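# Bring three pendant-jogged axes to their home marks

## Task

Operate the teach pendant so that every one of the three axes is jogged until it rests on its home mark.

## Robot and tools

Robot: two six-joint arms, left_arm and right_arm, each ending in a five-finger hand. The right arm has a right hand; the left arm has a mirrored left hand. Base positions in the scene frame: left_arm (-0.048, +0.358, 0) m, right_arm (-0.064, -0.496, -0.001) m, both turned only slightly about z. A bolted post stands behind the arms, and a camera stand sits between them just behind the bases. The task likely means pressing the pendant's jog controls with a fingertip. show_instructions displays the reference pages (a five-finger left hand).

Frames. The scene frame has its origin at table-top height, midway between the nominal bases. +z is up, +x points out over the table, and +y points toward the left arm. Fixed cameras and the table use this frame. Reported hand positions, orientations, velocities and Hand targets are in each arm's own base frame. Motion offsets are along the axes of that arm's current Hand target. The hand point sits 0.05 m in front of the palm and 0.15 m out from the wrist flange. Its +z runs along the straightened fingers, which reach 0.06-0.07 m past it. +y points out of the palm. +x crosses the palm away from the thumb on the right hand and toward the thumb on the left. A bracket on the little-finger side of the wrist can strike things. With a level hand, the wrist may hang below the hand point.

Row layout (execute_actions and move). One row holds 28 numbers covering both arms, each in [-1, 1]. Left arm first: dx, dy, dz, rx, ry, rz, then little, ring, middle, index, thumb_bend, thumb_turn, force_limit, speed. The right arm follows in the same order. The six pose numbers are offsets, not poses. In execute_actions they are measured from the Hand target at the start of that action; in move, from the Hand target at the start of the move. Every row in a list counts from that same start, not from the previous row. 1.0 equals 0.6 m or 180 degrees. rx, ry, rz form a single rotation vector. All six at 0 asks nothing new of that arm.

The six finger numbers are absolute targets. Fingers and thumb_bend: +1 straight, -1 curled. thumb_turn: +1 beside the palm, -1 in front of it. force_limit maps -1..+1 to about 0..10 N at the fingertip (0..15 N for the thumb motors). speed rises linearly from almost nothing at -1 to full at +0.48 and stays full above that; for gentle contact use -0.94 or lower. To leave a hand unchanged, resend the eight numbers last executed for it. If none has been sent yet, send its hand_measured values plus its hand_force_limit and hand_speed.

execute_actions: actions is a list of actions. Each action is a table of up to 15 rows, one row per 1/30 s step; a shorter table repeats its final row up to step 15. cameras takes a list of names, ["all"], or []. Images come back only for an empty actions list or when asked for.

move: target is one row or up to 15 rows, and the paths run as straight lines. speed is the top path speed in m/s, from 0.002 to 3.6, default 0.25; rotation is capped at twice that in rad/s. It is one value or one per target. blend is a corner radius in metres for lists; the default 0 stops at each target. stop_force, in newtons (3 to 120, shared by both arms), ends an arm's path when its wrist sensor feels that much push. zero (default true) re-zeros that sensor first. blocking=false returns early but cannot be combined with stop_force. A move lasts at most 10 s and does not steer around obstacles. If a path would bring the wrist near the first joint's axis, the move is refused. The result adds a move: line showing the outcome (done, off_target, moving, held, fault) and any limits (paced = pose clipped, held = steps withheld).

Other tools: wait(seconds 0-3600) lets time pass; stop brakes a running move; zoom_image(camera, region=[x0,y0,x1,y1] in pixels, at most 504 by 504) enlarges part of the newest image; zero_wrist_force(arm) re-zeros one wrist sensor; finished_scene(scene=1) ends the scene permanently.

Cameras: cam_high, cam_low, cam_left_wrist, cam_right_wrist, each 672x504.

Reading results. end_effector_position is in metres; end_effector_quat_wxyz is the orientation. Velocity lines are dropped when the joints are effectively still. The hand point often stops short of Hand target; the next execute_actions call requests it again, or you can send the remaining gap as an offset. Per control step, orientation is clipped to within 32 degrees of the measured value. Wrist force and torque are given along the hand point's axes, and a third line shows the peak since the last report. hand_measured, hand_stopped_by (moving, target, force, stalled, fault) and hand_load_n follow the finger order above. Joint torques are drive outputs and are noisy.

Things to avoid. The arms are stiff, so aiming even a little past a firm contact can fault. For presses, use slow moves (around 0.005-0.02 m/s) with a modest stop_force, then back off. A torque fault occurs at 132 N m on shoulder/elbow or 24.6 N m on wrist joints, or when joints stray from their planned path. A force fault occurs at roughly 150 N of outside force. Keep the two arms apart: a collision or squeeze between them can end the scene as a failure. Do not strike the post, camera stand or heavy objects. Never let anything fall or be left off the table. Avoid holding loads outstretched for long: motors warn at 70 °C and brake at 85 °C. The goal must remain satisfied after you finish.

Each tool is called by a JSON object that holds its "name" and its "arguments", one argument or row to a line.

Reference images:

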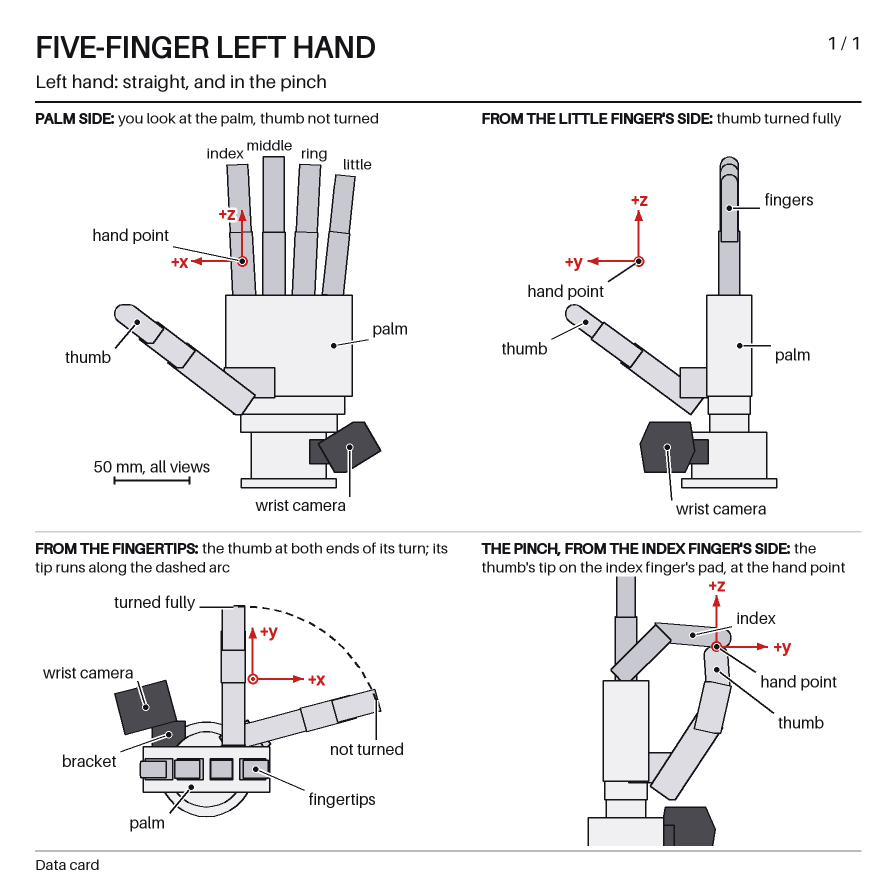

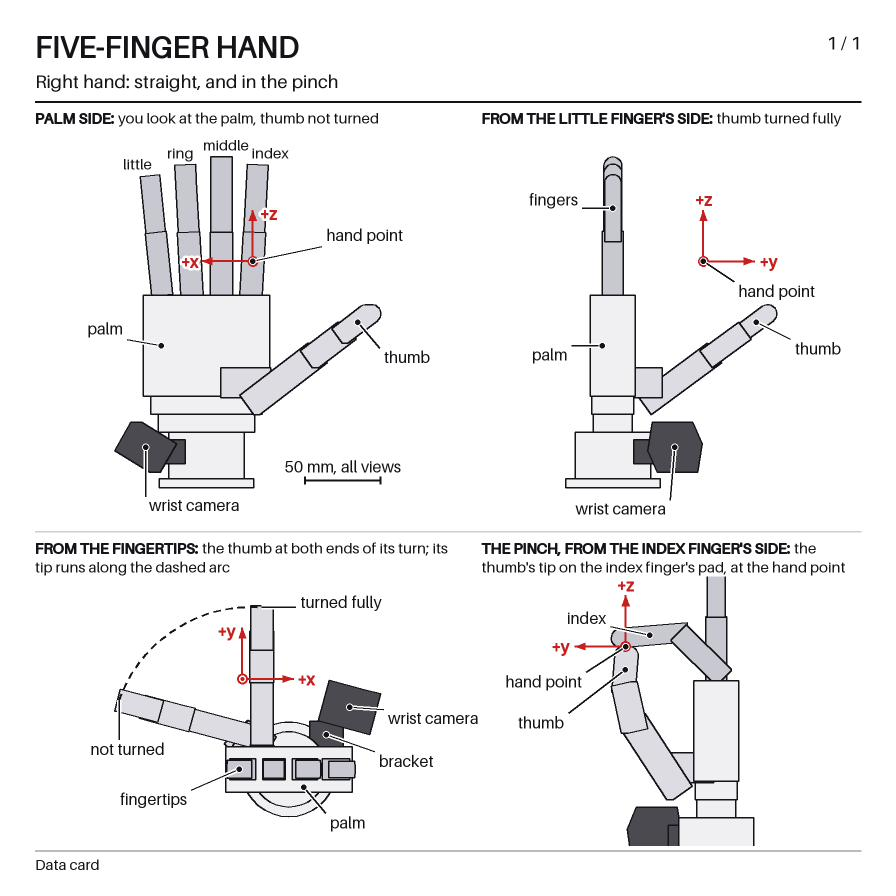

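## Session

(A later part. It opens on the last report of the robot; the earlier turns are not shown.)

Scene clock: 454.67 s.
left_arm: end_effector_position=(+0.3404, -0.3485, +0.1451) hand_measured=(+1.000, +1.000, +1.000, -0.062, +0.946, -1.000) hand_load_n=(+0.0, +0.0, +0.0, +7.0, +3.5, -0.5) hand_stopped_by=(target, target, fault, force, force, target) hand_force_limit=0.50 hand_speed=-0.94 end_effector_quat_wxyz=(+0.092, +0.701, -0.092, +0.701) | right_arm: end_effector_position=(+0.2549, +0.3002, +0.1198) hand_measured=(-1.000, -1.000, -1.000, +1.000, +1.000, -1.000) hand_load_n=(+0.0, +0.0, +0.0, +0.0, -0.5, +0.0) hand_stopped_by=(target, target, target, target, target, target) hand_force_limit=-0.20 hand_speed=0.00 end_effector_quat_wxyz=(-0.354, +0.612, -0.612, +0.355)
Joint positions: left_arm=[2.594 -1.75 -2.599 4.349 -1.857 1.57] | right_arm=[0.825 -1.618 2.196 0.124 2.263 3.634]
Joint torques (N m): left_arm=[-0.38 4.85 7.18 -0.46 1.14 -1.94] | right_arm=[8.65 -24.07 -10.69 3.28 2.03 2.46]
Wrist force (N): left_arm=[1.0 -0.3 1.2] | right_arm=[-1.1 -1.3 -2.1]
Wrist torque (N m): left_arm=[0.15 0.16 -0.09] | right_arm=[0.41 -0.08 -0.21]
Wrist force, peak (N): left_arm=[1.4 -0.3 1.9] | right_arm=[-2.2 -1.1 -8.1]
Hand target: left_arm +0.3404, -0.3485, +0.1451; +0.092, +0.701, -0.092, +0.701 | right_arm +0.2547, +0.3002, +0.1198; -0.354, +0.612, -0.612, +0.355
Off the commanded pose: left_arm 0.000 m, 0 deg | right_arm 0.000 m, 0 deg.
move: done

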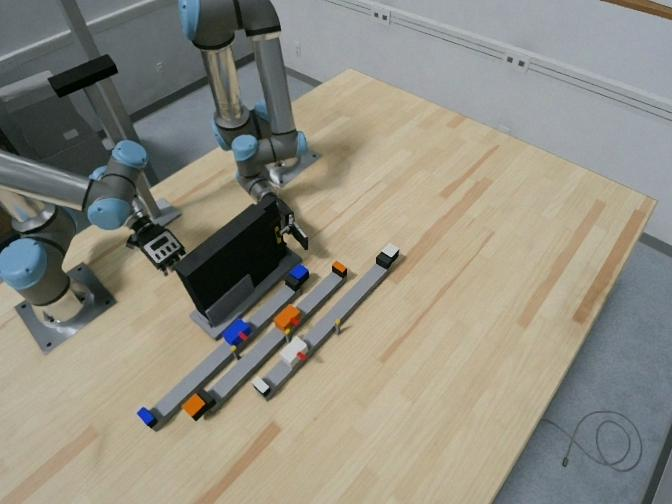

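{"name": "move", "arguments": {
  "target": [
    [0,0,0,0,0,0,1,1,0.2,-0.08,0.85,-1,0.5,-0.94,0,-0.0025,0.0043,0,0,0,-1,-1,-1,1,1,-1,-0.2,0],
    [0,0,0,0,0,0,1,1,0.2,-0.08,0.85,-1,0.5,-0.94,0,-0.0117,0.0202,0,0,0,-1,-1,-1,1,1,-1,-0.2,0]
  ],
  "speed": [0.03, 0.005],
  "stop_force": 5,
  "cameras": []
}}

{"name": "wait", "arguments": {
  "seconds": 4.0,
  "cameras": []
}}

{"name": "move", "arguments": {
  "target": [0,0,0,0,0,0,1,1,0.2,-0.08,0.85,-1,0.5,-0.94,0,0.005,-0.00866,0,0,0,-1,-1,-1,1,1,-1,-0.2,0],
  "speed": 0.06,
  "cameras": ["cam_high"]
}}

{"name": "zoom_image", "arguments": {
  "camera": "cam_high",
  "region": [250, 290, 350, 370]
}}

{"name": "zoom_image", "arguments": {
  "camera": "cam_high",
  "region": [270, 310, 310, 345]
}}

Scene clock: 465.43 s.
left_arm: end_effector_position=(+0.3404, -0.3485, +0.1451) hand_measured=(+1.000, +1.000, +1.000, -0.062, +0.946, -1.000) hand_load_n=(+0.0, +0.0, +0.0, +7.0, +3.5, -0.5) hand_stopped_by=(target, target, fault, force, force, target) hand_force_limit=0.50 hand_speed=-0.94 end_effector_quat_wxyz=(+0.092, +0.701, -0.092, +0.701) | right_arm: end_effector_position=(+0.2607, +0.3002, +0.1198) hand_measured=(-1.000, -1.000, -1.000, +1.000, +1.000, -1.000) hand_load_n=(+0.5, +0.0, +0.0, -0.5, +0.0, +0.0) hand_stopped_by=(target, target, target, target, target, target) hand_force_limit=-0.20 hand_speed=0.00 end_effector_quat_wxyz=(-0.354, +0.612, -0.612, +0.355)
Joint positions: left_arm=[2.594 -1.75 -2.599 4.349 -1.857 1.57] | right_arm=[0.808 -1.616 2.193 0.117 2.249 3.62]
Joint torques (N m): left_arm=[0.8 4.88 6.36 -0.65 0.8 -1.98] | right_arm=[7.22 -16.66 -11.8 2.96 2.56 2.55]
Wrist force (N): left_arm=[1.2 -0.4 1.6] | right_arm=[-2.1 -1.1 -8.2]
Wrist torque (N m): left_arm=[0.12 0.15 -0.08] | right_arm=[0.79 0.03 -0.17]
Wrist force, peak (N): left_arm=[1.4 -0.4 1.8] | right_arm=[-3.3 -1.1 -12.4]
Hand target: left_arm +0.3404, -0.3485, +0.1451; +0.092, +0.701, -0.092, +0.701 | right_arm +0.2607, +0.3002, +0.1198; -0.354, +0.612, -0.612, +0.355 (not the last commanded pose)
Off the commanded pose: left_arm 0.000 m, 0 deg | right_arm 0.008 m, 0 deg.
move: contact (right_arm); path passed 1 of 2 targets

Scene clock: 469.43 s.
left_arm: end_effector_position=(+0.3404, -0.3485, +0.1451) hand_measured=(+1.000, +1.000, +1.000, -0.062, +0.946, -1.000) hand_load_n=(+0.0, +0.0, +0.0, +7.0, +3.5, -0.5) hand_stopped_by=(target, target, fault, force, force, target) hand_force_limit=0.50 hand_speed=-0.94 end_effector_quat_wxyz=(+0.092, +0.701, -0.092, +0.701) | right_arm: end_effector_position=(+0.2607, +0.3002, +0.1198) hand_measured=(-1.000, -1.000, -1.000, +1.000, +1.000, -1.000) hand_load_n=(+0.0, +0.0, +0.0, -0.5, +0.0, +0.0) hand_stopped_by=(target, target, target, target, target, target) hand_force_limit=-0.20 hand_speed=0.00 end_effector_quat_wxyz=(-0.354, +0.612, -0.612, +0.355)
Joint positions: left_arm=[2.594 -1.75 -2.599 4.349 -1.857 1.57] | right_arm=[0.808 -1.616 2.193 0.117 2.249 3.62]
Joint torques (N m): left_arm=[-1.13 5.22 7.95 -0.36 0.97 -1.98] | right_arm=[8.17 -20.71 -11.21 2.99 2.5 2.31]
Wrist force (N): left_arm=[1.1 -0.7 1.4] | right_arm=[-2.1 -1.2 -8.0]
Wrist torque (N m): left_arm=[0.08 0.16 -0.08] | right_arm=[0.76 0.03 -0.17]
Wrist force, peak (N): left_arm=[1.4 -0.4 1.9] | right_arm=[-2.4 -1.3 -8.5]
Hand target: left_arm +0.3404, -0.3485, +0.1451; +0.092, +0.701, -0.092, +0.701 | right_arm +0.2607, +0.3002, +0.1198; -0.354, +0.612, -0.612, +0.355 (not the last commanded pose)
Off the commanded pose: left_arm 0.000 m, 0 deg | right_arm 0.008 m, 0 deg.
wait: 4.00 s; at rest by 0.17 s

Scene clock: 470.03 s.
left_arm: end_effector_position=(+0.3404, -0.3485, +0.1451) hand_measured=(+1.000, +1.000, +1.000, -0.062, +0.946, -1.000) hand_load_n=(+0.0, +0.0, +0.0, +7.0, +3.5, -0.5) hand_stopped_by=(target, target, fault, force, force, target) hand_force_limit=0.50 hand_speed=-0.94 end_effector_quat_wxyz=(+0.092, +0.701, -0.092, +0.701) | right_arm: end_effector_position=(+0.2548, +0.3002, +0.1198) hand_measured=(-1.000, -1.000, -1.000, +1.000, +1.000, -1.000) hand_load_n=(+0.0, +0.0, +0.0, +0.0, +0.0, +0.0) hand_stopped_by=(target, target, target, target, target, target) hand_force_limit=-0.20 hand_speed=0.00 end_effector_quat_wxyz=(-0.354, +0.612, -0.612, +0.355)
Joint positions: left_arm=[2.594 -1.75 -2.599 4.349 -1.857 1.57] | right_arm=[0.825 -1.618 2.196 0.124 2.263 3.634]
Joint torques (N m): left_arm=[-0.5 4.88 6.7 -0.65 0.89 -2.01] | right_arm=[8.52 -24.39 -10.84 3.45 2.39 2.64]
Wrist force (N): left_arm=[1.4 -0.1 1.4] | right_arm=[-1.3 -1.1 -1.5]
Wrist torque (N m): left_arm=[0.17 0.11 -0.08] | right_arm=[0.40 -0.09 -0.22]
Wrist force, peak (N): left_arm=[1.3 -0.5 1.7] | right_arm=[-2.2 -0.9 -8.4]
Hand target: left_arm +0.3404, -0.3485, +0.1451; +0.092, +0.701, -0.092, +0.701 | right_arm +0.2547, +0.3002, +0.1198; -0.354, +0.612, -0.612, +0.355
Off the commanded pose: left_arm 0.000 m, 0 deg | right_arm 0.000 m, 0 deg.
move: done

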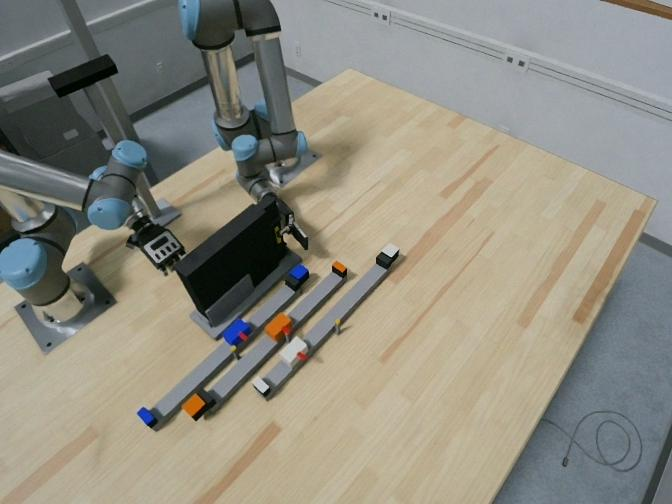

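Scaled by 5.040.

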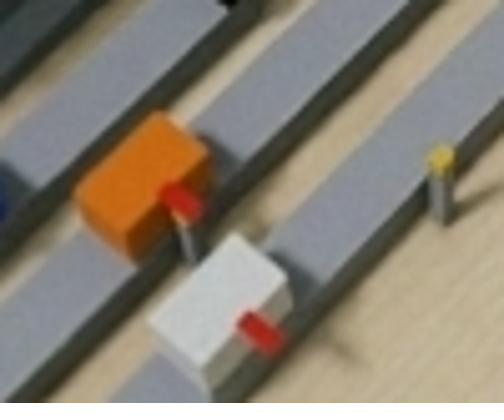

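Scaled by 12.600.

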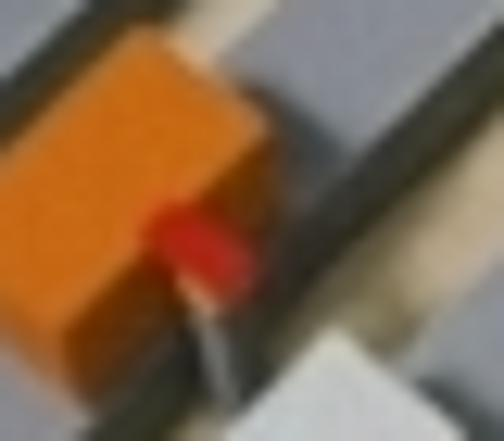

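{"name": "move", "arguments": {
  "target": [
    [0,0,0,0,0,0,1,1,0.2,-0.08,0.85,-1,0.5,-0.94,0,0.0117,-0.0202,0,0,0,-1,-1,-1,1,1,-1,-0.2,0],
    [0,0,0,0,0,0,1,1,0.2,-0.08,0.85,-1,0.5,-0.94,-0.1397,0.0734,0.0072,0,0,0,-1,-1,-1,1,1,-1,-0.2,0]
  ],
  "speed": 0.08,
  "blend": [0.005, 0],
  "cameras": ["cam_high", "cam_low", "cam_right_wrist", "cam_left_wrist"]
}}

Scene clock: 499.50 s.
left_arm: end_effector_position=(+0.3404, -0.3485, +0.1451) hand_measured=(+1.000, +1.000, +1.000, -0.062, +0.946, -1.000) hand_load_n=(+0.0, +0.0, +0.0, +7.0, +3.5, -0.5) hand_stopped_by=(target, target, fault, force, force, target) hand_force_limit=0.50 hand_speed=-0.94 end_effector_quat_wxyz=(+0.092, +0.701, -0.092, +0.701) | right_arm: end_effector_position=(+0.2365, +0.3838, +0.0793) hand_measured=(-1.000, -1.000, -1.000, +1.000, +1.000, -1.000) hand_load_n=(+0.0, +0.0, +0.0, +0.0, +0.0, +0.0) hand_stopped_by=(target, target, target, target, target, target) hand_force_limit=-0.20 hand_speed=0.00 end_effector_quat_wxyz=(-0.354, +0.612, -0.612, +0.355)
Joint positions: left_arm=[2.594 -1.75 -2.599 4.349 -1.857 1.57] | right_arm=[1.049 -1.318 2.018 0.157 2.423 3.854]
Joint torques (N m): left_arm=[-0.43 4.39 7.95 -0.65 0.67 -1.93] | right_arm=[9.67 -15.6 -22.91 4 2.52 2.43]
Wrist force (N): left_arm=[1.0 -0.5 1.4] | right_arm=[-1.6 -1.3 -1.9]
Wrist torque (N m): left_arm=[0.12 0.17 -0.09] | right_arm=[0.38 0.00 -0.23]
Wrist force, peak (N): left_arm=[1.4 -0.5 1.9] | right_arm=[-1.7 -1.7 -2.1]
Hand target: left_arm +0.3404, -0.3485, +0.1451; +0.092, +0.701, -0.092, +0.701 | right_arm +0.2365, +0.3839, +0.0793; -0.354, +0.612, -0.612, +0.355
Off the commanded pose: left_arm 0.000 m, 0 deg | right_arm 0.000 m, 0 deg.
move: done
cam_left_wrist: T_world_to_cam=[[0.25878, 0.92146, 0.28974, 0.19297], [-0.5563, -0.10304, 0.82457, 0.03502], [0.78966, -0.37456, 0.48594, -0.35692]] pos_world=[0.25139, -0.30789, 0.08866]
cam_right_wrist: T_world_to_cam=[[-0.478, -0.25446, -0.8407, 0.27839], [-0.55604, 0.82858, 0.06536, -0.19647], [0.67995, 0.4987, -0.53755, -0.19014]] pos_world=[0.15312, 0.32845, 0.14467]

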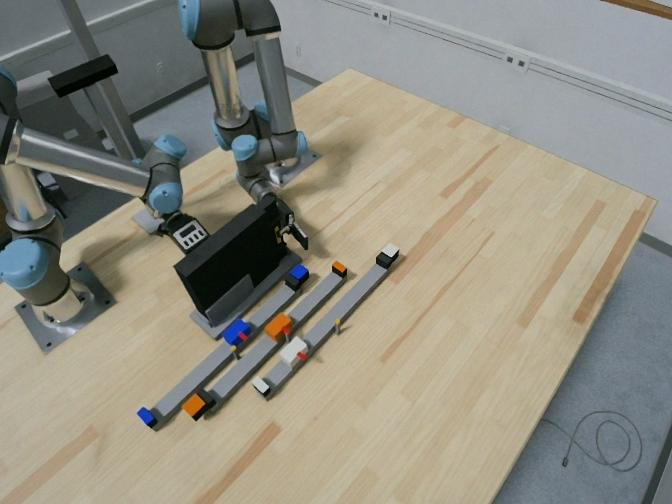

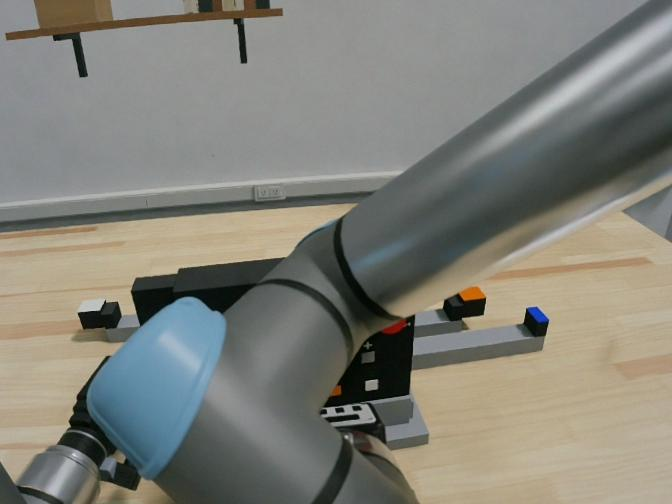

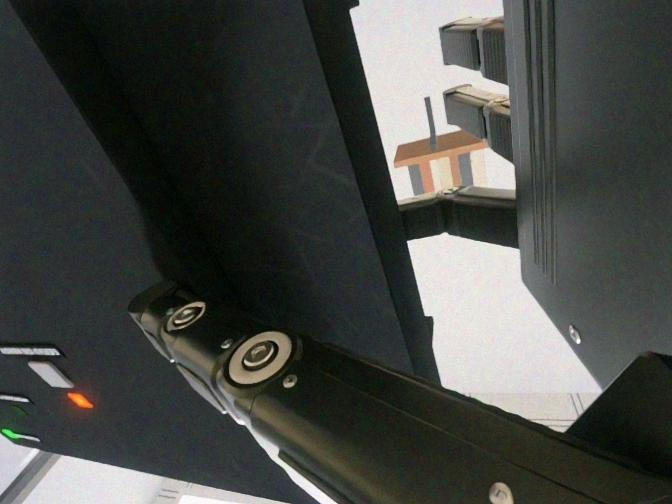

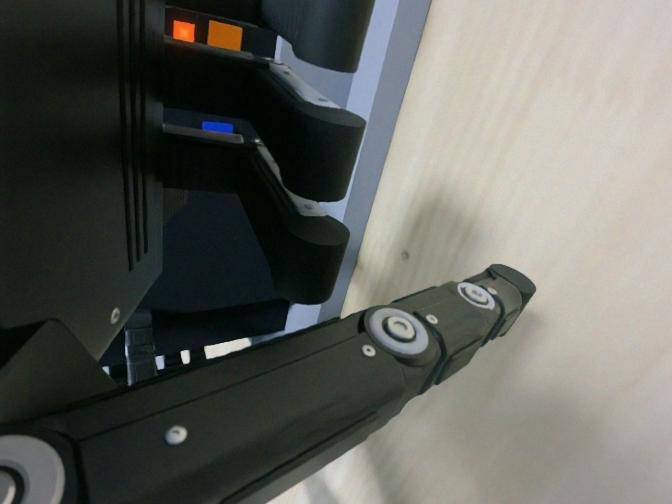

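{"name": "move", "arguments": {
  "target": [
    [0,0,0,0,0,0,1,1,0.2,-0.08,0.85,-1,0.5,-0.94,0,-0.0032,0.0155,0,0,0,-1,-1,-1,1,1,-1,-0.2,0],
    [0,0,0,0,0,0,1,1,0.2,-0.08,0.85,-1,0.5,-0.94,0,-0.014,0.0343,0,0,0,-1,-1,-1,1,1,-1,-0.2,0]
  ],
  "speed": [0.03, 0.005],
  "stop_force": 5,
  "cameras": ["cam_right_wrist"]
}}

{"name": "move", "arguments": {
  "target": [0,0,0,0,0,0,1,1,0.2,-0.08,0.85,-1,0.5,-0.94,0,0.01,-0.01732,0,0,0,-1,-1,-1,1,1,-1,-0.2,0],
  "speed": 0.06,
  "cameras": ["cam_right_wrist", "cam_low", "cam_high"]
}}

Scene clock: 508.37 s.
left_arm: end_effector_position=(+0.3404, -0.3485, +0.1451) hand_measured=(+1.000, +1.000, +1.000, -0.062, +0.946, -1.000) hand_load_n=(+0.0, +0.0, +0.0, +7.0, +3.5, -1.0) hand_stopped_by=(target, target, fault, force, force, target) hand_force_limit=0.50 hand_speed=-0.94 end_effector_quat_wxyz=(+0.092, +0.701, -0.092, +0.701) | right_arm: end_effector_position=(+0.2557, +0.3839, +0.0764) hand_measured=(-1.000, -1.000, -1.000, +1.000, +1.000, -1.000) hand_load_n=(+0.0, +0.0, +0.0, -0.5, +0.0, +0.0) hand_stopped_by=(target, target, target, target, target, target) hand_force_limit=-0.20 hand_speed=0.00 end_effector_quat_wxyz=(-0.354, +0.612, -0.612, +0.355)
Joint positions: left_arm=[2.594 -1.75 -2.599 4.349 -1.857 1.57] | right_arm=[1 -1.316 2.015 0.117 2.39 3.8]
Joint torques (N m): left_arm=[-0.94 4.56 7.06 -0.5 0.76 -2.05] | right_arm=[6.33 -22.37 -9.74 3.63 2.69 2.47]
Wrist force (N): left_arm=[1.2 -0.5 1.5] | right_arm=[-1.6 -0.6 -8.2]
Wrist torque (N m): left_arm=[0.11 0.15 -0.07] | right_arm=[0.83 0.02 -0.11]
Wrist force, peak (N): left_arm=[1.5 -0.7 1.7] | right_arm=[-2.7 -1.0 -13.0]
Hand target: left_arm +0.3404, -0.3485, +0.1451; +0.092, +0.701, -0.092, +0.701 | right_arm +0.2557, +0.3839, +0.0763; -0.354, +0.612, -0.612, +0.355 (not the last commanded pose)
Off the commanded pose: left_arm 0.000 m, 0 deg | right_arm 0.003 m, 0 deg.
move: contact (right_arm); path passed 1 of 2 targets
cam_right_wrist: T_world_to_cam=[[-0.47797, -0.25454, -0.84069, 0.28512], [-0.55602, 0.8286, 0.06525, -0.18576], [0.67999, 0.49863, -0.53758, -0.20489]] pos_world=[0.17231, 0.32865, 0.14167]

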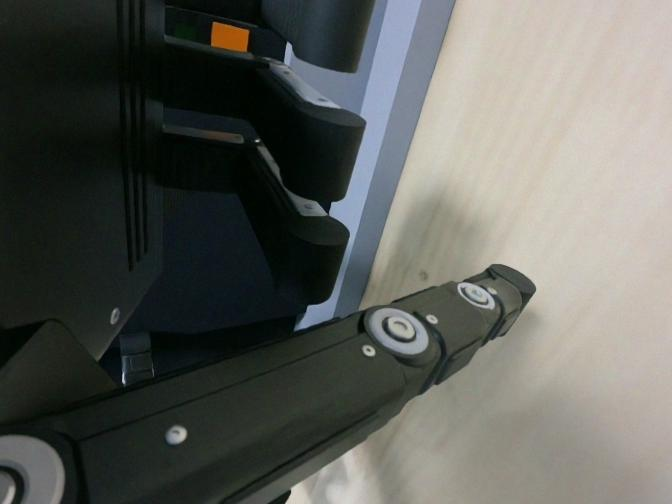

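Scene clock: 509.13 s.
left_arm: end_effector_position=(+0.3404, -0.3485, +0.1451) hand_measured=(+1.000, +1.000, +1.000, -0.062, +0.946, -1.000) hand_load_n=(+0.0, +0.0, +0.0, +7.0, +3.5, -0.5) hand_stopped_by=(target, target, fault, force, force, target) hand_force_limit=0.50 hand_speed=-0.94 end_effector_quat_wxyz=(+0.092, +0.701, -0.092, +0.701) | right_arm: end_effector_position=(+0.2438, +0.3839, +0.0763) hand_measured=(-1.000, -1.000, -1.000, +1.000, +1.000, -1.000) hand_load_n=(+0.0, +0.0, +0.0, +0.0, +0.0, +0.0) hand_stopped_by=(target, target, target, target, target, target) hand_force_limit=-0.20 hand_speed=0.00 end_effector_quat_wxyz=(-0.354, +0.612, -0.612, +0.355)
Joint positions: left_arm=[2.594 -1.75 -2.599 4.349 -1.857 1.57] | right_arm=[1.03 -1.314 2.019 0.136 2.41 3.833]
Joint torques (N m): left_arm=[-0.58 4.79 8.23 -0.56 0.58 -1.94] | right_arm=[6.6 -14.34 -9.81 4.13 2.56 2.6]
Wrist force (N): left_arm=[1.2 -0.4 1.8] | right_arm=[-1.4 -1.3 -1.8]
Wrist torque (N m): left_arm=[0.11 0.16 -0.08] | right_arm=[0.38 -0.04 -0.21]
Wrist force, peak (N): left_arm=[1.4 -0.3 1.8] | right_arm=[-1.6 -1.2 -8.0]
Hand target: left_arm +0.3404, -0.3485, +0.1451; +0.092, +0.701, -0.092, +0.701 | right_arm +0.2437, +0.3839, +0.0763; -0.354, +0.612, -0.612, +0.355
Off the commanded pose: left_arm 0.000 m, 0 deg | right_arm 0.000 m, 0 deg.
move: done
cam_right_wrist: T_world_to_cam=[[-0.47802, -0.25458, -0.84064, 0.27945], [-0.55602, 0.8286, 0.06524, -0.19237], [0.67995, 0.4986, -0.53765, -0.19677]] pos_world=[0.16042, 0.32865, 0.14167]
Images, in order (width x height): cam_high 672x504, cam_low 672x504, cam_right_wrist 672x504.

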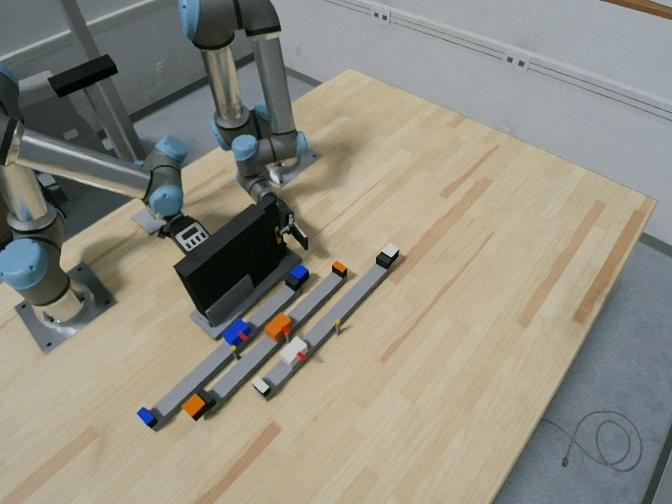

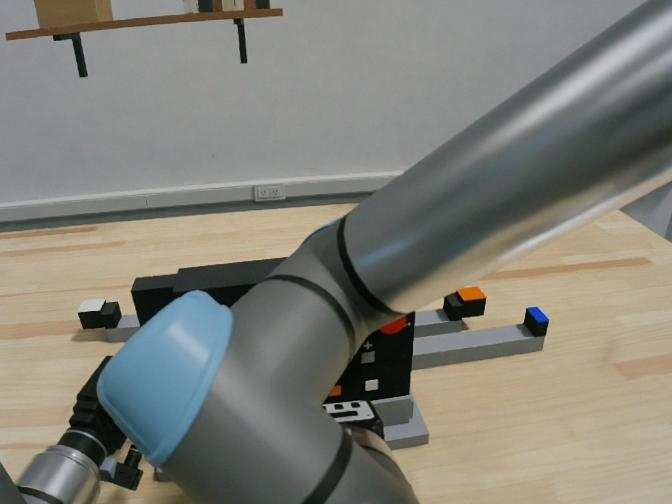

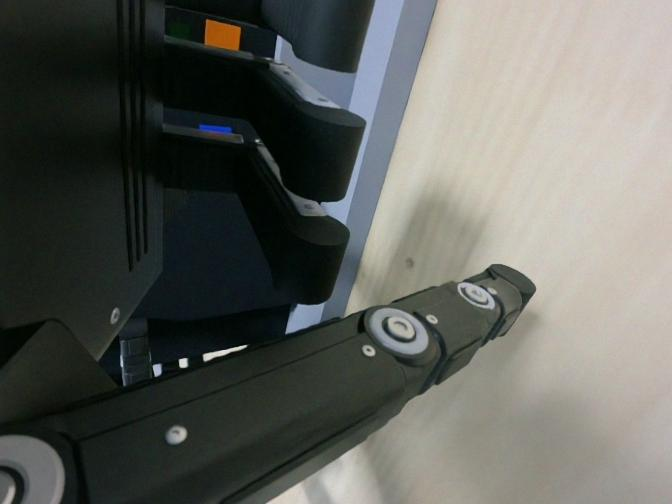

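{"name": "move", "arguments": {
  "target": [0,0,0,0,0,0,1,1,0.2,-0.08,0.85,-1,0.5,-0.94,0.1395,-0.0646,-0.0328,0,0,0,-1,-1,-1,1,1,-1,-0.2,0],
  "speed": 0.08,
  "cameras": []
}}

{"name": "move", "arguments": {
  "target": [
    [0,0,0,0,0,0,1,1,0.2,-0.08,0.85,-1,0.5,-0.94,0,-0.0083,0.0144,0,0,0,-1,-1,-1,1,1,-1,-0.2,0],
    [0,0,0,0,0,0,1,1,0.2,-0.08,0.85,-1,0.5,-0.94,0,-0.0167,0.0289,0,0,0,-1,-1,-1,1,1,-1,-0.2,0]
  ],
  "speed": [0.03, 0.005],
  "stop_force": 5,
  "cameras": ["cam_high"]
}}

{"name": "wait", "arguments": {
  "seconds": 1.5,
  "cameras": ["cam_high"]
}}

{"name": "move", "arguments": {
  "target": [0,0,0,0,0,0,1,1,0.2,-0.08,0.85,-1,0.5,-0.94,0,0.005,-0.00866,0,0,0,-1,-1,-1,1,1,-1,-0.2,0],
  "speed": 0.06,
  "cameras": ["cam_high"]
}}

{"name": "zoom_image", "arguments": {
  "camera": "cam_high",
  "region": [210, 290, 310, 370]
}}

Scene clock: 517.23 s.
left_arm: end_effector_position=(+0.3404, -0.3485, +0.1451) hand_measured=(+1.000, +1.000, +1.000, -0.062, +0.946, -1.000) hand_load_n=(+0.5, +0.0, +0.0, +7.0, +3.5, -0.5) hand_stopped_by=(target, target, fault, force, force, target) hand_force_limit=0.50 hand_speed=-0.94 end_effector_quat_wxyz=(+0.092, +0.701, -0.092, +0.701) | right_arm: end_effector_position=(+0.2459, +0.3004, +0.1198) hand_measured=(-1.000, -1.000, -1.000, +1.000, +1.000, -1.000) hand_load_n=(+0.0, +0.0, +0.0, +0.0, +0.0, +0.0) hand_stopped_by=(target, target, target, target, target, target) hand_force_limit=-0.20 hand_speed=0.00 end_effector_quat_wxyz=(-0.354, +0.612, -0.612, +0.355)
Joint positions: left_arm=[2.594 -1.75 -2.599 4.349 -1.857 1.57] | right_arm=[0.853 -1.618 2.199 0.137 2.284 3.659]
Joint torques (N m): left_arm=[-0.98 5.66 8.26 -0.52 0.54 -1.76] | right_arm=[-10.77 -25.37 -11.45 3.64 -0.61 -2.2]
Wrist force (N): left_arm=[1.4 -0.4 1.4] | right_arm=[-1.8 -1.6 -1.9]
Wrist torque (N m): left_arm=[0.13 0.12 -0.07] | right_arm=[0.35 0.01 -0.16]
Wrist force, peak (N): left_arm=[1.5 -0.6 1.8] | right_arm=[-1.7 -1.6 -2.1]
Hand target: left_arm +0.3404, -0.3485, +0.1451; +0.092, +0.701, -0.092, +0.701 | right_arm +0.2459, +0.3003, +0.1199; -0.354, +0.612, -0.612, +0.355
Off the commanded pose: left_arm 0.000 m, 0 deg | right_arm 0.000 m, 0 deg.
move: done

Scene clock: 519.83 s.
left_arm: end_effector_position=(+0.3404, -0.3485, +0.1451) hand_measured=(+1.000, +1.000, +1.000, -0.062, +0.946, -1.000) hand_load_n=(+0.0, +0.0, +0.0, +7.0, +3.5, -0.5) hand_stopped_by=(target, target, fault, force, force, target) hand_force_limit=0.50 hand_speed=-0.94 end_effector_quat_wxyz=(+0.092, +0.701, -0.092, +0.701) | right_arm: end_effector_position=(+0.2607, +0.3003, +0.1199) hand_measured=(-1.000, -1.000, -1.000, +1.000, +1.000, -1.000) hand_load_n=(+0.0, +0.0, +0.0, -0.5, +0.0, +0.0) hand_stopped_by=(target, target, target, target, target, target) hand_force_limit=-0.20 hand_speed=0.00 end_effector_quat_wxyz=(-0.354, +0.612, -0.612, +0.355)
Joint positions: left_arm=[2.594 -1.75 -2.599 4.349 -1.857 1.57] | right_arm=[0.808 -1.616 2.192 0.117 2.25 3.62]
Joint torques (N m): left_arm=[0.14 4.68 8.25 -0.62 0.31 -1.96] | right_arm=[7.59 -16.52 -10.81 2.73 2.49 2.35]
Wrist force (N): left_arm=[1.4 -0.4 1.6] | right_arm=[-1.9 -0.5 -8.5]
Wrist torque (N m): left_arm=[0.12 0.13 -0.07] | right_arm=[0.88 0.01 -0.15]
Wrist force, peak (N): left_arm=[1.4 -0.7 1.5] | right_arm=[-3.1 -0.8 -12.5]
Hand target: left_arm +0.3404, -0.3485, +0.1451; +0.092, +0.701, -0.092, +0.701 | right_arm +0.2607, +0.3003, +0.1199; -0.354, +0.612, -0.612, +0.355 (not the last commanded pose)
Off the commanded pose: left_arm 0.000 m, 0 deg | right_arm 0.005 m, 0 deg.
move: contact (right_arm); path passed 1 of 2 targets

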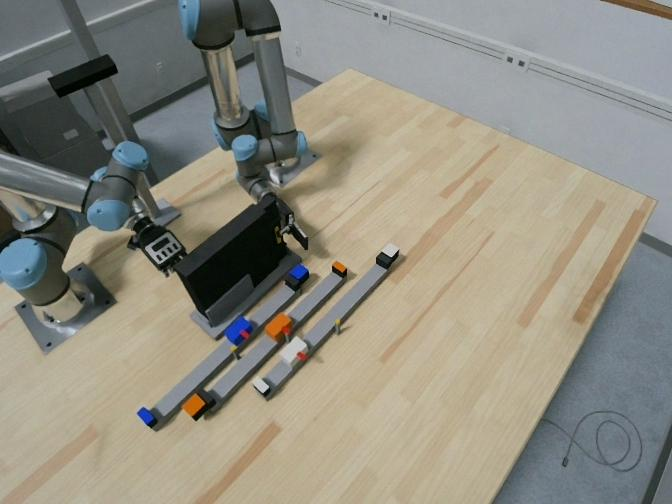

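Scene clock: 521.33 s.
left_arm: end_effector_position=(+0.3404, -0.3485, +0.1451) hand_measured=(+1.000, +1.000, +1.000, -0.062, +0.946, -1.000) hand_load_n=(+0.0, +0.0, +0.0, +7.0, +3.5, -0.5) hand_stopped_by=(target, target, fault, force, force, target) hand_force_limit=0.50 hand_speed=-0.94 end_effector_quat_wxyz=(+0.092, +0.701, -0.092, +0.701) | right_arm: end_effector_position=(+0.2607, +0.3003, +0.1199) hand_measured=(-1.000, -1.000, -1.000, +1.000, +1.000, -1.000) hand_load_n=(+0.0, +0.0, +0.0, -0.5, -0.5, +0.0) hand_stopped_by=(target, target, target, target, target, target) hand_force_limit=-0.20 hand_speed=0.00 end_effector_quat_wxyz=(-0.354, +0.612, -0.612, +0.355)
Joint positions: left_arm=[2.594 -1.75 -2.599 4.349 -1.857 1.57] | right_arm=[0.808 -1.616 2.192 0.117 2.25 3.62]
Joint torques (N m): left_arm=[-0.46 4.69 8.4 -0.47 0.49 -1.83] | right_arm=[7.11 -20.06 -10.94 2.91 2.6 2.42]
Wrist force (N): left_arm=[1.3 -0.5 1.6] | right_arm=[-2.0 -0.9 -8.6]
Wrist torque (N m): left_arm=[0.10 0.13 -0.07] | right_arm=[0.84 0.01 -0.15]
Wrist force, peak (N): left_arm=[1.4 -0.5 1.7] | right_arm=[-2.2 -1.0 -8.8]
Hand target: left_arm +0.3404, -0.3485, +0.1451; +0.092, +0.701, -0.092, +0.701 | right_arm +0.2607, +0.3003, +0.1199; -0.354, +0.612, -0.612, +0.355 (not the last commanded pose)
Off the commanded pose: left_arm 0.000 m, 0 deg | right_arm 0.005 m, 0 deg.
wait: 1.50 s; at rest by 0.17 s

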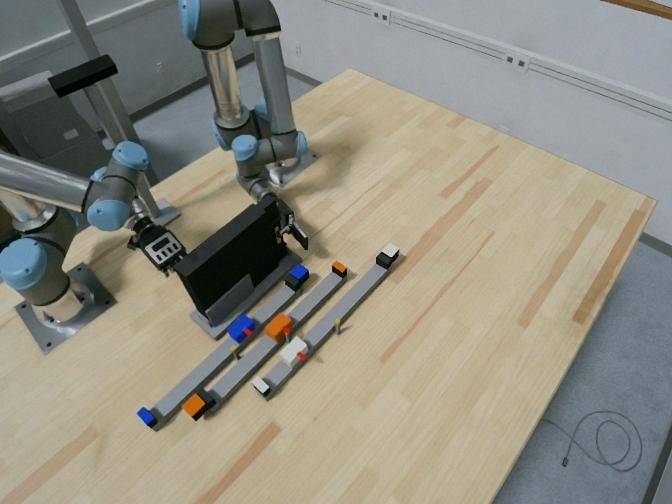

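Scene clock: 521.93 s.
left_arm: end_effector_position=(+0.3404, -0.3485, +0.1451) hand_measured=(+1.000, +1.000, +1.000, -0.062, +0.946, -1.000) hand_load_n=(+0.0, +0.0, +0.0, +7.0, +3.5, -0.5) hand_stopped_by=(target, target, fault, force, force, target) hand_force_limit=0.50 hand_speed=-0.94 end_effector_quat_wxyz=(+0.092, +0.701, -0.092, +0.701) | right_arm: end_effector_position=(+0.2549, +0.3003, +0.1199) hand_measured=(-1.000, -1.000, -1.000, +1.000, +1.000, -1.000) hand_load_n=(+0.0, +0.0, +0.0, +0.0, +0.0, +0.0) hand_stopped_by=(target, target, target, target, target, target) hand_force_limit=-0.20 hand_speed=0.00 end_effector_quat_wxyz=(-0.354, +0.612, -0.612, +0.355)
Joint positions: left_arm=[2.594 -1.75 -2.599 4.349 -1.857 1.57] | right_arm=[0.825 -1.617 2.195 0.125 2.263 3.635]
Joint torques (N m): left_arm=[-0.34 5.08 8.64 -0.53 0.4 -1.76] | right_arm=[8.04 -24.59 -11.6 3.56 2.37 2.58]
Wrist force (N): left_arm=[1.2 -0.3 1.5] | right_arm=[-1.1 -1.5 -1.6]
Wrist torque (N m): left_arm=[0.14 0.13 -0.08] | right_arm=[0.35 -0.11 -0.22]
Wrist force, peak (N): left_arm=[1.5 -0.6 1.7] | right_arm=[-2.0 -1.2 -8.5]
Hand target: left_arm +0.3404, -0.3485, +0.1451; +0.092, +0.701, -0.092, +0.701 | right_arm +0.2547, +0.3003, +0.1199; -0.354, +0.612, -0.612, +0.355
Off the commanded pose: left_arm 0.000 m, 0 deg | right_arm 0.000 m, 0 deg.
move: done

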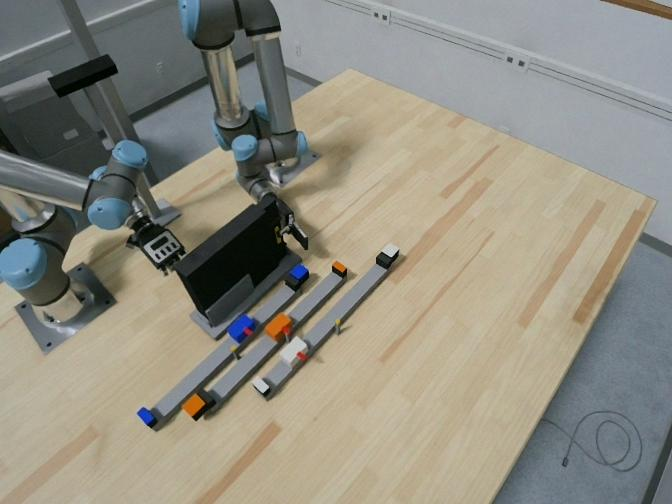

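Scaled by 5.040.

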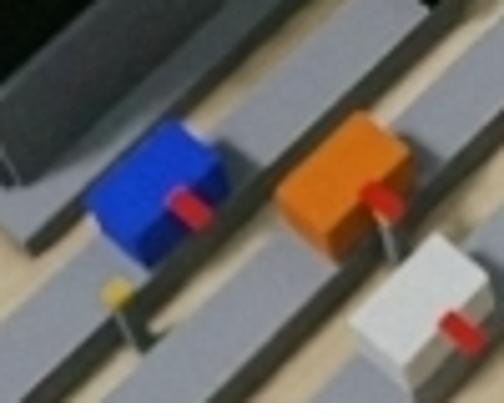

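{"name": "move", "arguments": {
  "target": [
    [0,0,0,0,0,0,1,1,0.2,-0.08,0.85,-1,0.5,-0.94,0,0.0056,-0.0097,0,0,0,-1,-1,-1,1,1,-1,-0.2,0],
    [0,0,0,0,0,0,1,1,0.2,-0.08,0.85,-1,0.5,-0.94,-0.0773,0.0073,-0.0087,0,0,0,-1,-1,-1,1,1,-1,-0.2,0]
  ],
  "speed": 0.08,
  "blend": [0.003, 0],
  "cameras": []
}}

{"name": "move", "arguments": {
  "target": [
    [0,0,0,0,0,0,1,1,0.2,-0.08,0.85,-1,0.5,-0.94,0,-0.0054,0.0094,0,0,0,-1,-1,-1,1,1,-1,-0.2,0],
    [0,0,0,0,0,0,1,1,0.2,-0.08,0.85,-1,0.5,-0.94,0,-0.015,0.026,0,0,0,-1,-1,-1,1,1,-1,-0.2,0]
  ],
  "speed": [0.03, 0.005],
  "stop_force": 5,
  "cameras": ["cam_high"]
}}

{"name": "zoom_image", "arguments": {
  "camera": "cam_high",
  "region": [210, 290, 310, 370]
}}

{"name": "wait", "arguments": {
  "seconds": 4.0,
  "cameras": ["cam_high"]
}}

{"name": "move", "arguments": {
  "target": [0,0,0,0,0,0,1,1,0.2,-0.08,0.85,-1,0.5,-0.94,0,0.005,-0.00866,0,0,0,-1,-1,-1,1,1,-1,-0.2,0],
  "speed": 0.06,
  "cameras": ["cam_high"]
}}

{"name": "zoom_image", "arguments": {
  "camera": "cam_high",
  "region": [210, 290, 310, 370]
}}

Scene clock: 532.37 s.
left_arm: end_effector_position=(+0.3404, -0.3485, +0.1451) hand_measured=(+1.000, +1.000, +1.000, -0.062, +0.946, -1.000) hand_load_n=(+0.0, +0.0, +0.0, +7.0, +3.5, -0.5) hand_stopped_by=(target, target, fault, force, force, target) hand_force_limit=0.50 hand_speed=-0.94 end_effector_quat_wxyz=(+0.092, +0.701, -0.092, +0.701) | right_arm: end_effector_position=(+0.2480, +0.3466, +0.1186) hand_measured=(-1.000, -1.000, -1.000, +1.000, +1.000, -1.000) hand_load_n=(+0.0, +0.0, +0.0, +0.0, +0.0, +0.0) hand_stopped_by=(target, target, target, target, target, target) hand_force_limit=-0.20 hand_speed=0.00 end_effector_quat_wxyz=(-0.354, +0.612, -0.612, +0.355)
Joint positions: left_arm=[2.594 -1.75 -2.599 4.349 -1.857 1.57] | right_arm=[0.954 -1.48 2.075 0.188 2.357 3.752]
Joint torques (N m): left_arm=[-0.59 5.07 8.54 -0.37 0.26 -1.76] | right_arm=[7.69 -10.81 -22.81 3.72 2.53 2.35]
Wrist force (N): left_arm=[1.5 -0.5 1.6] | right_arm=[-1.1 -1.2 -1.7]
Wrist torque (N m): left_arm=[0.10 0.11 -0.06] | right_arm=[0.39 -0.10 -0.19]
Wrist force, peak (N): left_arm=[1.2 -0.5 1.9] | right_arm=[-1.2 -1.2 -2.6]
Hand target: left_arm +0.3404, -0.3485, +0.1451; +0.092, +0.701, -0.092, +0.701 | right_arm +0.2480, +0.3467, +0.1186; -0.354, +0.612, -0.612, +0.355
Off the commanded pose: left_arm 0.000 m, 0 deg | right_arm 0.000 m, 0 deg.
move: done

Scene clock: 534.60 s.
left_arm: end_effector_position=(+0.3404, -0.3485, +0.1451) hand_measured=(+1.000, +1.000, +1.000, -0.062, +0.946, -1.000) hand_load_n=(+0.0, +0.0, +0.0, +7.0, +3.5, -0.5) hand_stopped_by=(target, target, fault, force, force, target) hand_force_limit=0.50 hand_speed=-0.94 end_effector_quat_wxyz=(+0.092, +0.701, -0.092, +0.701) | right_arm: end_effector_position=(+0.2579, +0.3467, +0.1186) hand_measured=(-1.000, -1.000, -1.000, +1.000, +1.000, -1.000) hand_load_n=(+0.0, +0.0, +0.0, -0.5, +0.0, +0.0) hand_stopped_by=(target, target, target, target, target, target) hand_force_limit=-0.20 hand_speed=0.00 end_effector_quat_wxyz=(-0.354, +0.612, -0.612, +0.355)
Joint positions: left_arm=[2.594 -1.75 -2.599 4.349 -1.857 1.57] | right_arm=[0.927 -1.48 2.07 0.173 2.338 3.726]
Joint torques (N m): left_arm=[-0.67 4.92 8.67 -0.56 0.52 -1.87] | right_arm=[7.49 -11.36 -10.23 3.42 2.67 2.63]
Wrist force (N): left_arm=[1.6 -0.5 1.5] | right_arm=[-2.1 -0.9 -8.2]
Wrist torque (N m): left_arm=[0.12 0.09 -0.05] | right_arm=[0.80 0.06 -0.16]
Wrist force, peak (N): left_arm=[1.4 -0.4 1.7] | right_arm=[-2.7 -0.9 -12.6]
Hand target: left_arm +0.3404, -0.3485, +0.1451; +0.092, +0.701, -0.092, +0.701 | right_arm +0.2579, +0.3467, +0.1186; -0.354, +0.612, -0.612, +0.355 (not the last commanded pose)
Off the commanded pose: left_arm 0.000 m, 0 deg | right_arm 0.008 m, 0 deg.
move: contact (right_arm); path passed 1 of 2 targets

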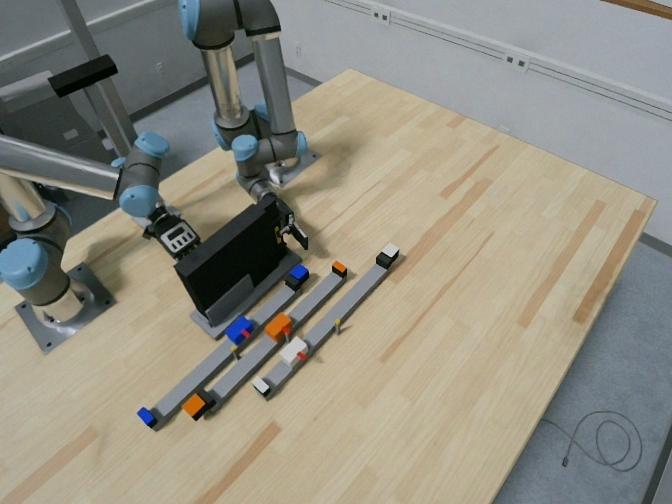

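Scaled by 5.040.

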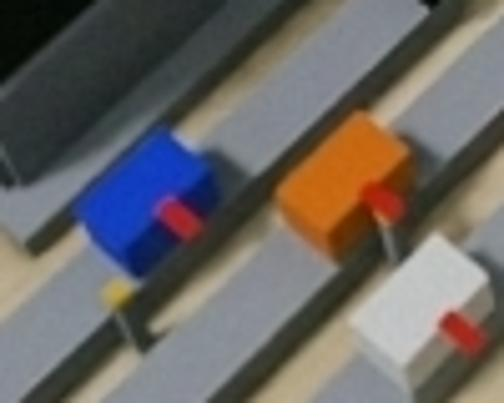

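Scene clock: 538.60 s.
left_arm: end_effector_position=(+0.3404, -0.3485, +0.1451) hand_measured=(+1.000, +1.000, +1.000, -0.062, +0.946, -1.000) hand_load_n=(+0.0, +0.0, +0.0, +7.0, +3.5, -0.5) hand_stopped_by=(target, target, fault, force, force, target) hand_force_limit=0.50 hand_speed=-0.94 end_effector_quat_wxyz=(+0.092, +0.701, -0.092, +0.701) | right_arm: end_effector_position=(+0.2579, +0.3467, +0.1186) hand_measured=(-1.000, -1.000, -1.000, +1.000, +1.000, -1.000) hand_load_n=(+0.0, +0.0, +0.0, -0.5, +0.0, +0.0) hand_stopped_by=(target, target, target, target, target, target) hand_force_limit=-0.20 hand_speed=0.00 end_effector_quat_wxyz=(-0.354, +0.612, -0.612, +0.355)
Joint positions: left_arm=[2.594 -1.75 -2.599 4.349 -1.857 1.57] | right_arm=[0.927 -1.48 2.07 0.173 2.338 3.726]
Joint torques (N m): left_arm=[-0.78 4.22 8.54 -0.61 0.39 -1.81] | right_arm=[7.33 -18.06 -11.21 3.38 2.62 2.47]
Wrist force (N): left_arm=[0.6 -0.1 1.6] | right_arm=[-2.0 -0.8 -7.8]
Wrist torque (N m): left_arm=[0.14 0.19 -0.10] | right_arm=[0.80 0.04 -0.15]
Wrist force, peak (N): left_arm=[1.4 -0.6 1.7] | right_arm=[-1.9 -1.1 -8.6]
Hand target: left_arm +0.3404, -0.3485, +0.1451; +0.092, +0.701, -0.092, +0.701 | right_arm +0.2579, +0.3467, +0.1186; -0.354, +0.612, -0.612, +0.355 (not the last commanded pose)
Off the commanded pose: left_arm 0.000 m, 0 deg | right_arm 0.008 m, 0 deg.
wait: 4.00 s; at rest by 0.17 s

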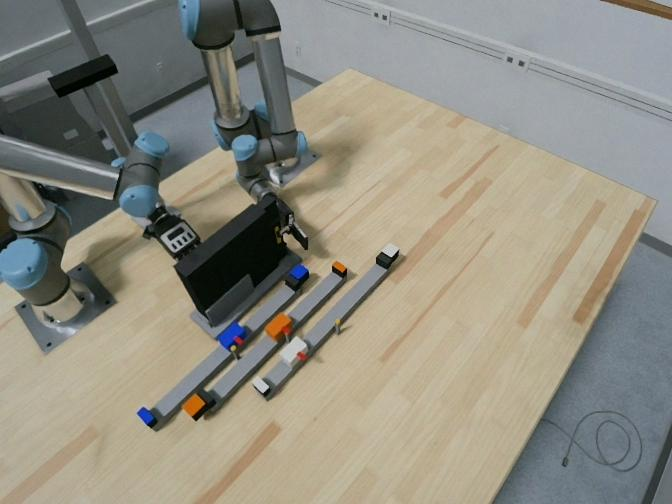

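Scene clock: 539.20 s.
left_arm: end_effector_position=(+0.3404, -0.3485, +0.1451) hand_measured=(+1.000, +1.000, +1.000, -0.062, +0.946, -1.000) hand_load_n=(+0.0, +0.0, +0.0, +7.0, +3.5, -0.5) hand_stopped_by=(target, target, fault, force, force, target) hand_force_limit=0.50 hand_speed=-0.94 end_effector_quat_wxyz=(+0.092, +0.701, -0.092, +0.701) | right_arm: end_effector_position=(+0.2521, +0.3467, +0.1186) hand_measured=(-1.000, -1.000, -1.000, +1.000, +1.000, -1.000) hand_load_n=(+0.0, +0.0, +0.0, +0.0, +0.5, +0.0) hand_stopped_by=(target, target, target, target, target, target) hand_force_limit=-0.20 hand_speed=0.00 end_effector_quat_wxyz=(-0.354, +0.612, -0.612, +0.355)
Joint positions: left_arm=[2.594 -1.75 -2.599 4.349 -1.857 1.57] | right_arm=[0.943 -1.48 2.073 0.182 2.35 3.741]
Joint torques (N m): left_arm=[-1.53 5.27 8.8 -0.41 0.18 -1.9] | right_arm=[9.25 -29.29 -10.34 4.09 2.2 2.28]
Wrist force (N): left_arm=[1.0 -0.1 1.6] | right_arm=[-1.3 -1.3 -2.0]
Wrist torque (N m): left_arm=[0.14 0.15 -0.08] | right_arm=[0.41 -0.07 -0.20]
Wrist force, peak (N): left_arm=[1.1 -0.2 1.8] | right_arm=[-1.9 -0.7 -8.0]
Hand target: left_arm +0.3404, -0.3485, +0.1451; +0.092, +0.701, -0.092, +0.701 | right_arm +0.2519, +0.3467, +0.1186; -0.354, +0.612, -0.612, +0.355
Off the commanded pose: left_arm 0.000 m, 0 deg | right_arm 0.000 m, 0 deg.
move: done

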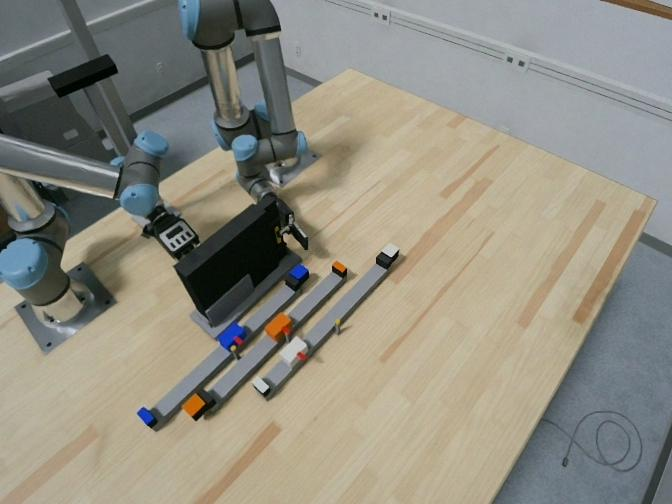

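Scaled by 5.040.

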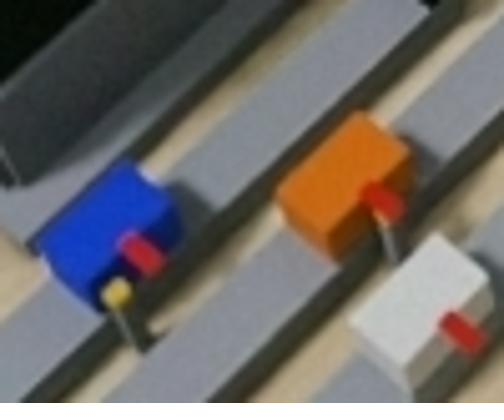

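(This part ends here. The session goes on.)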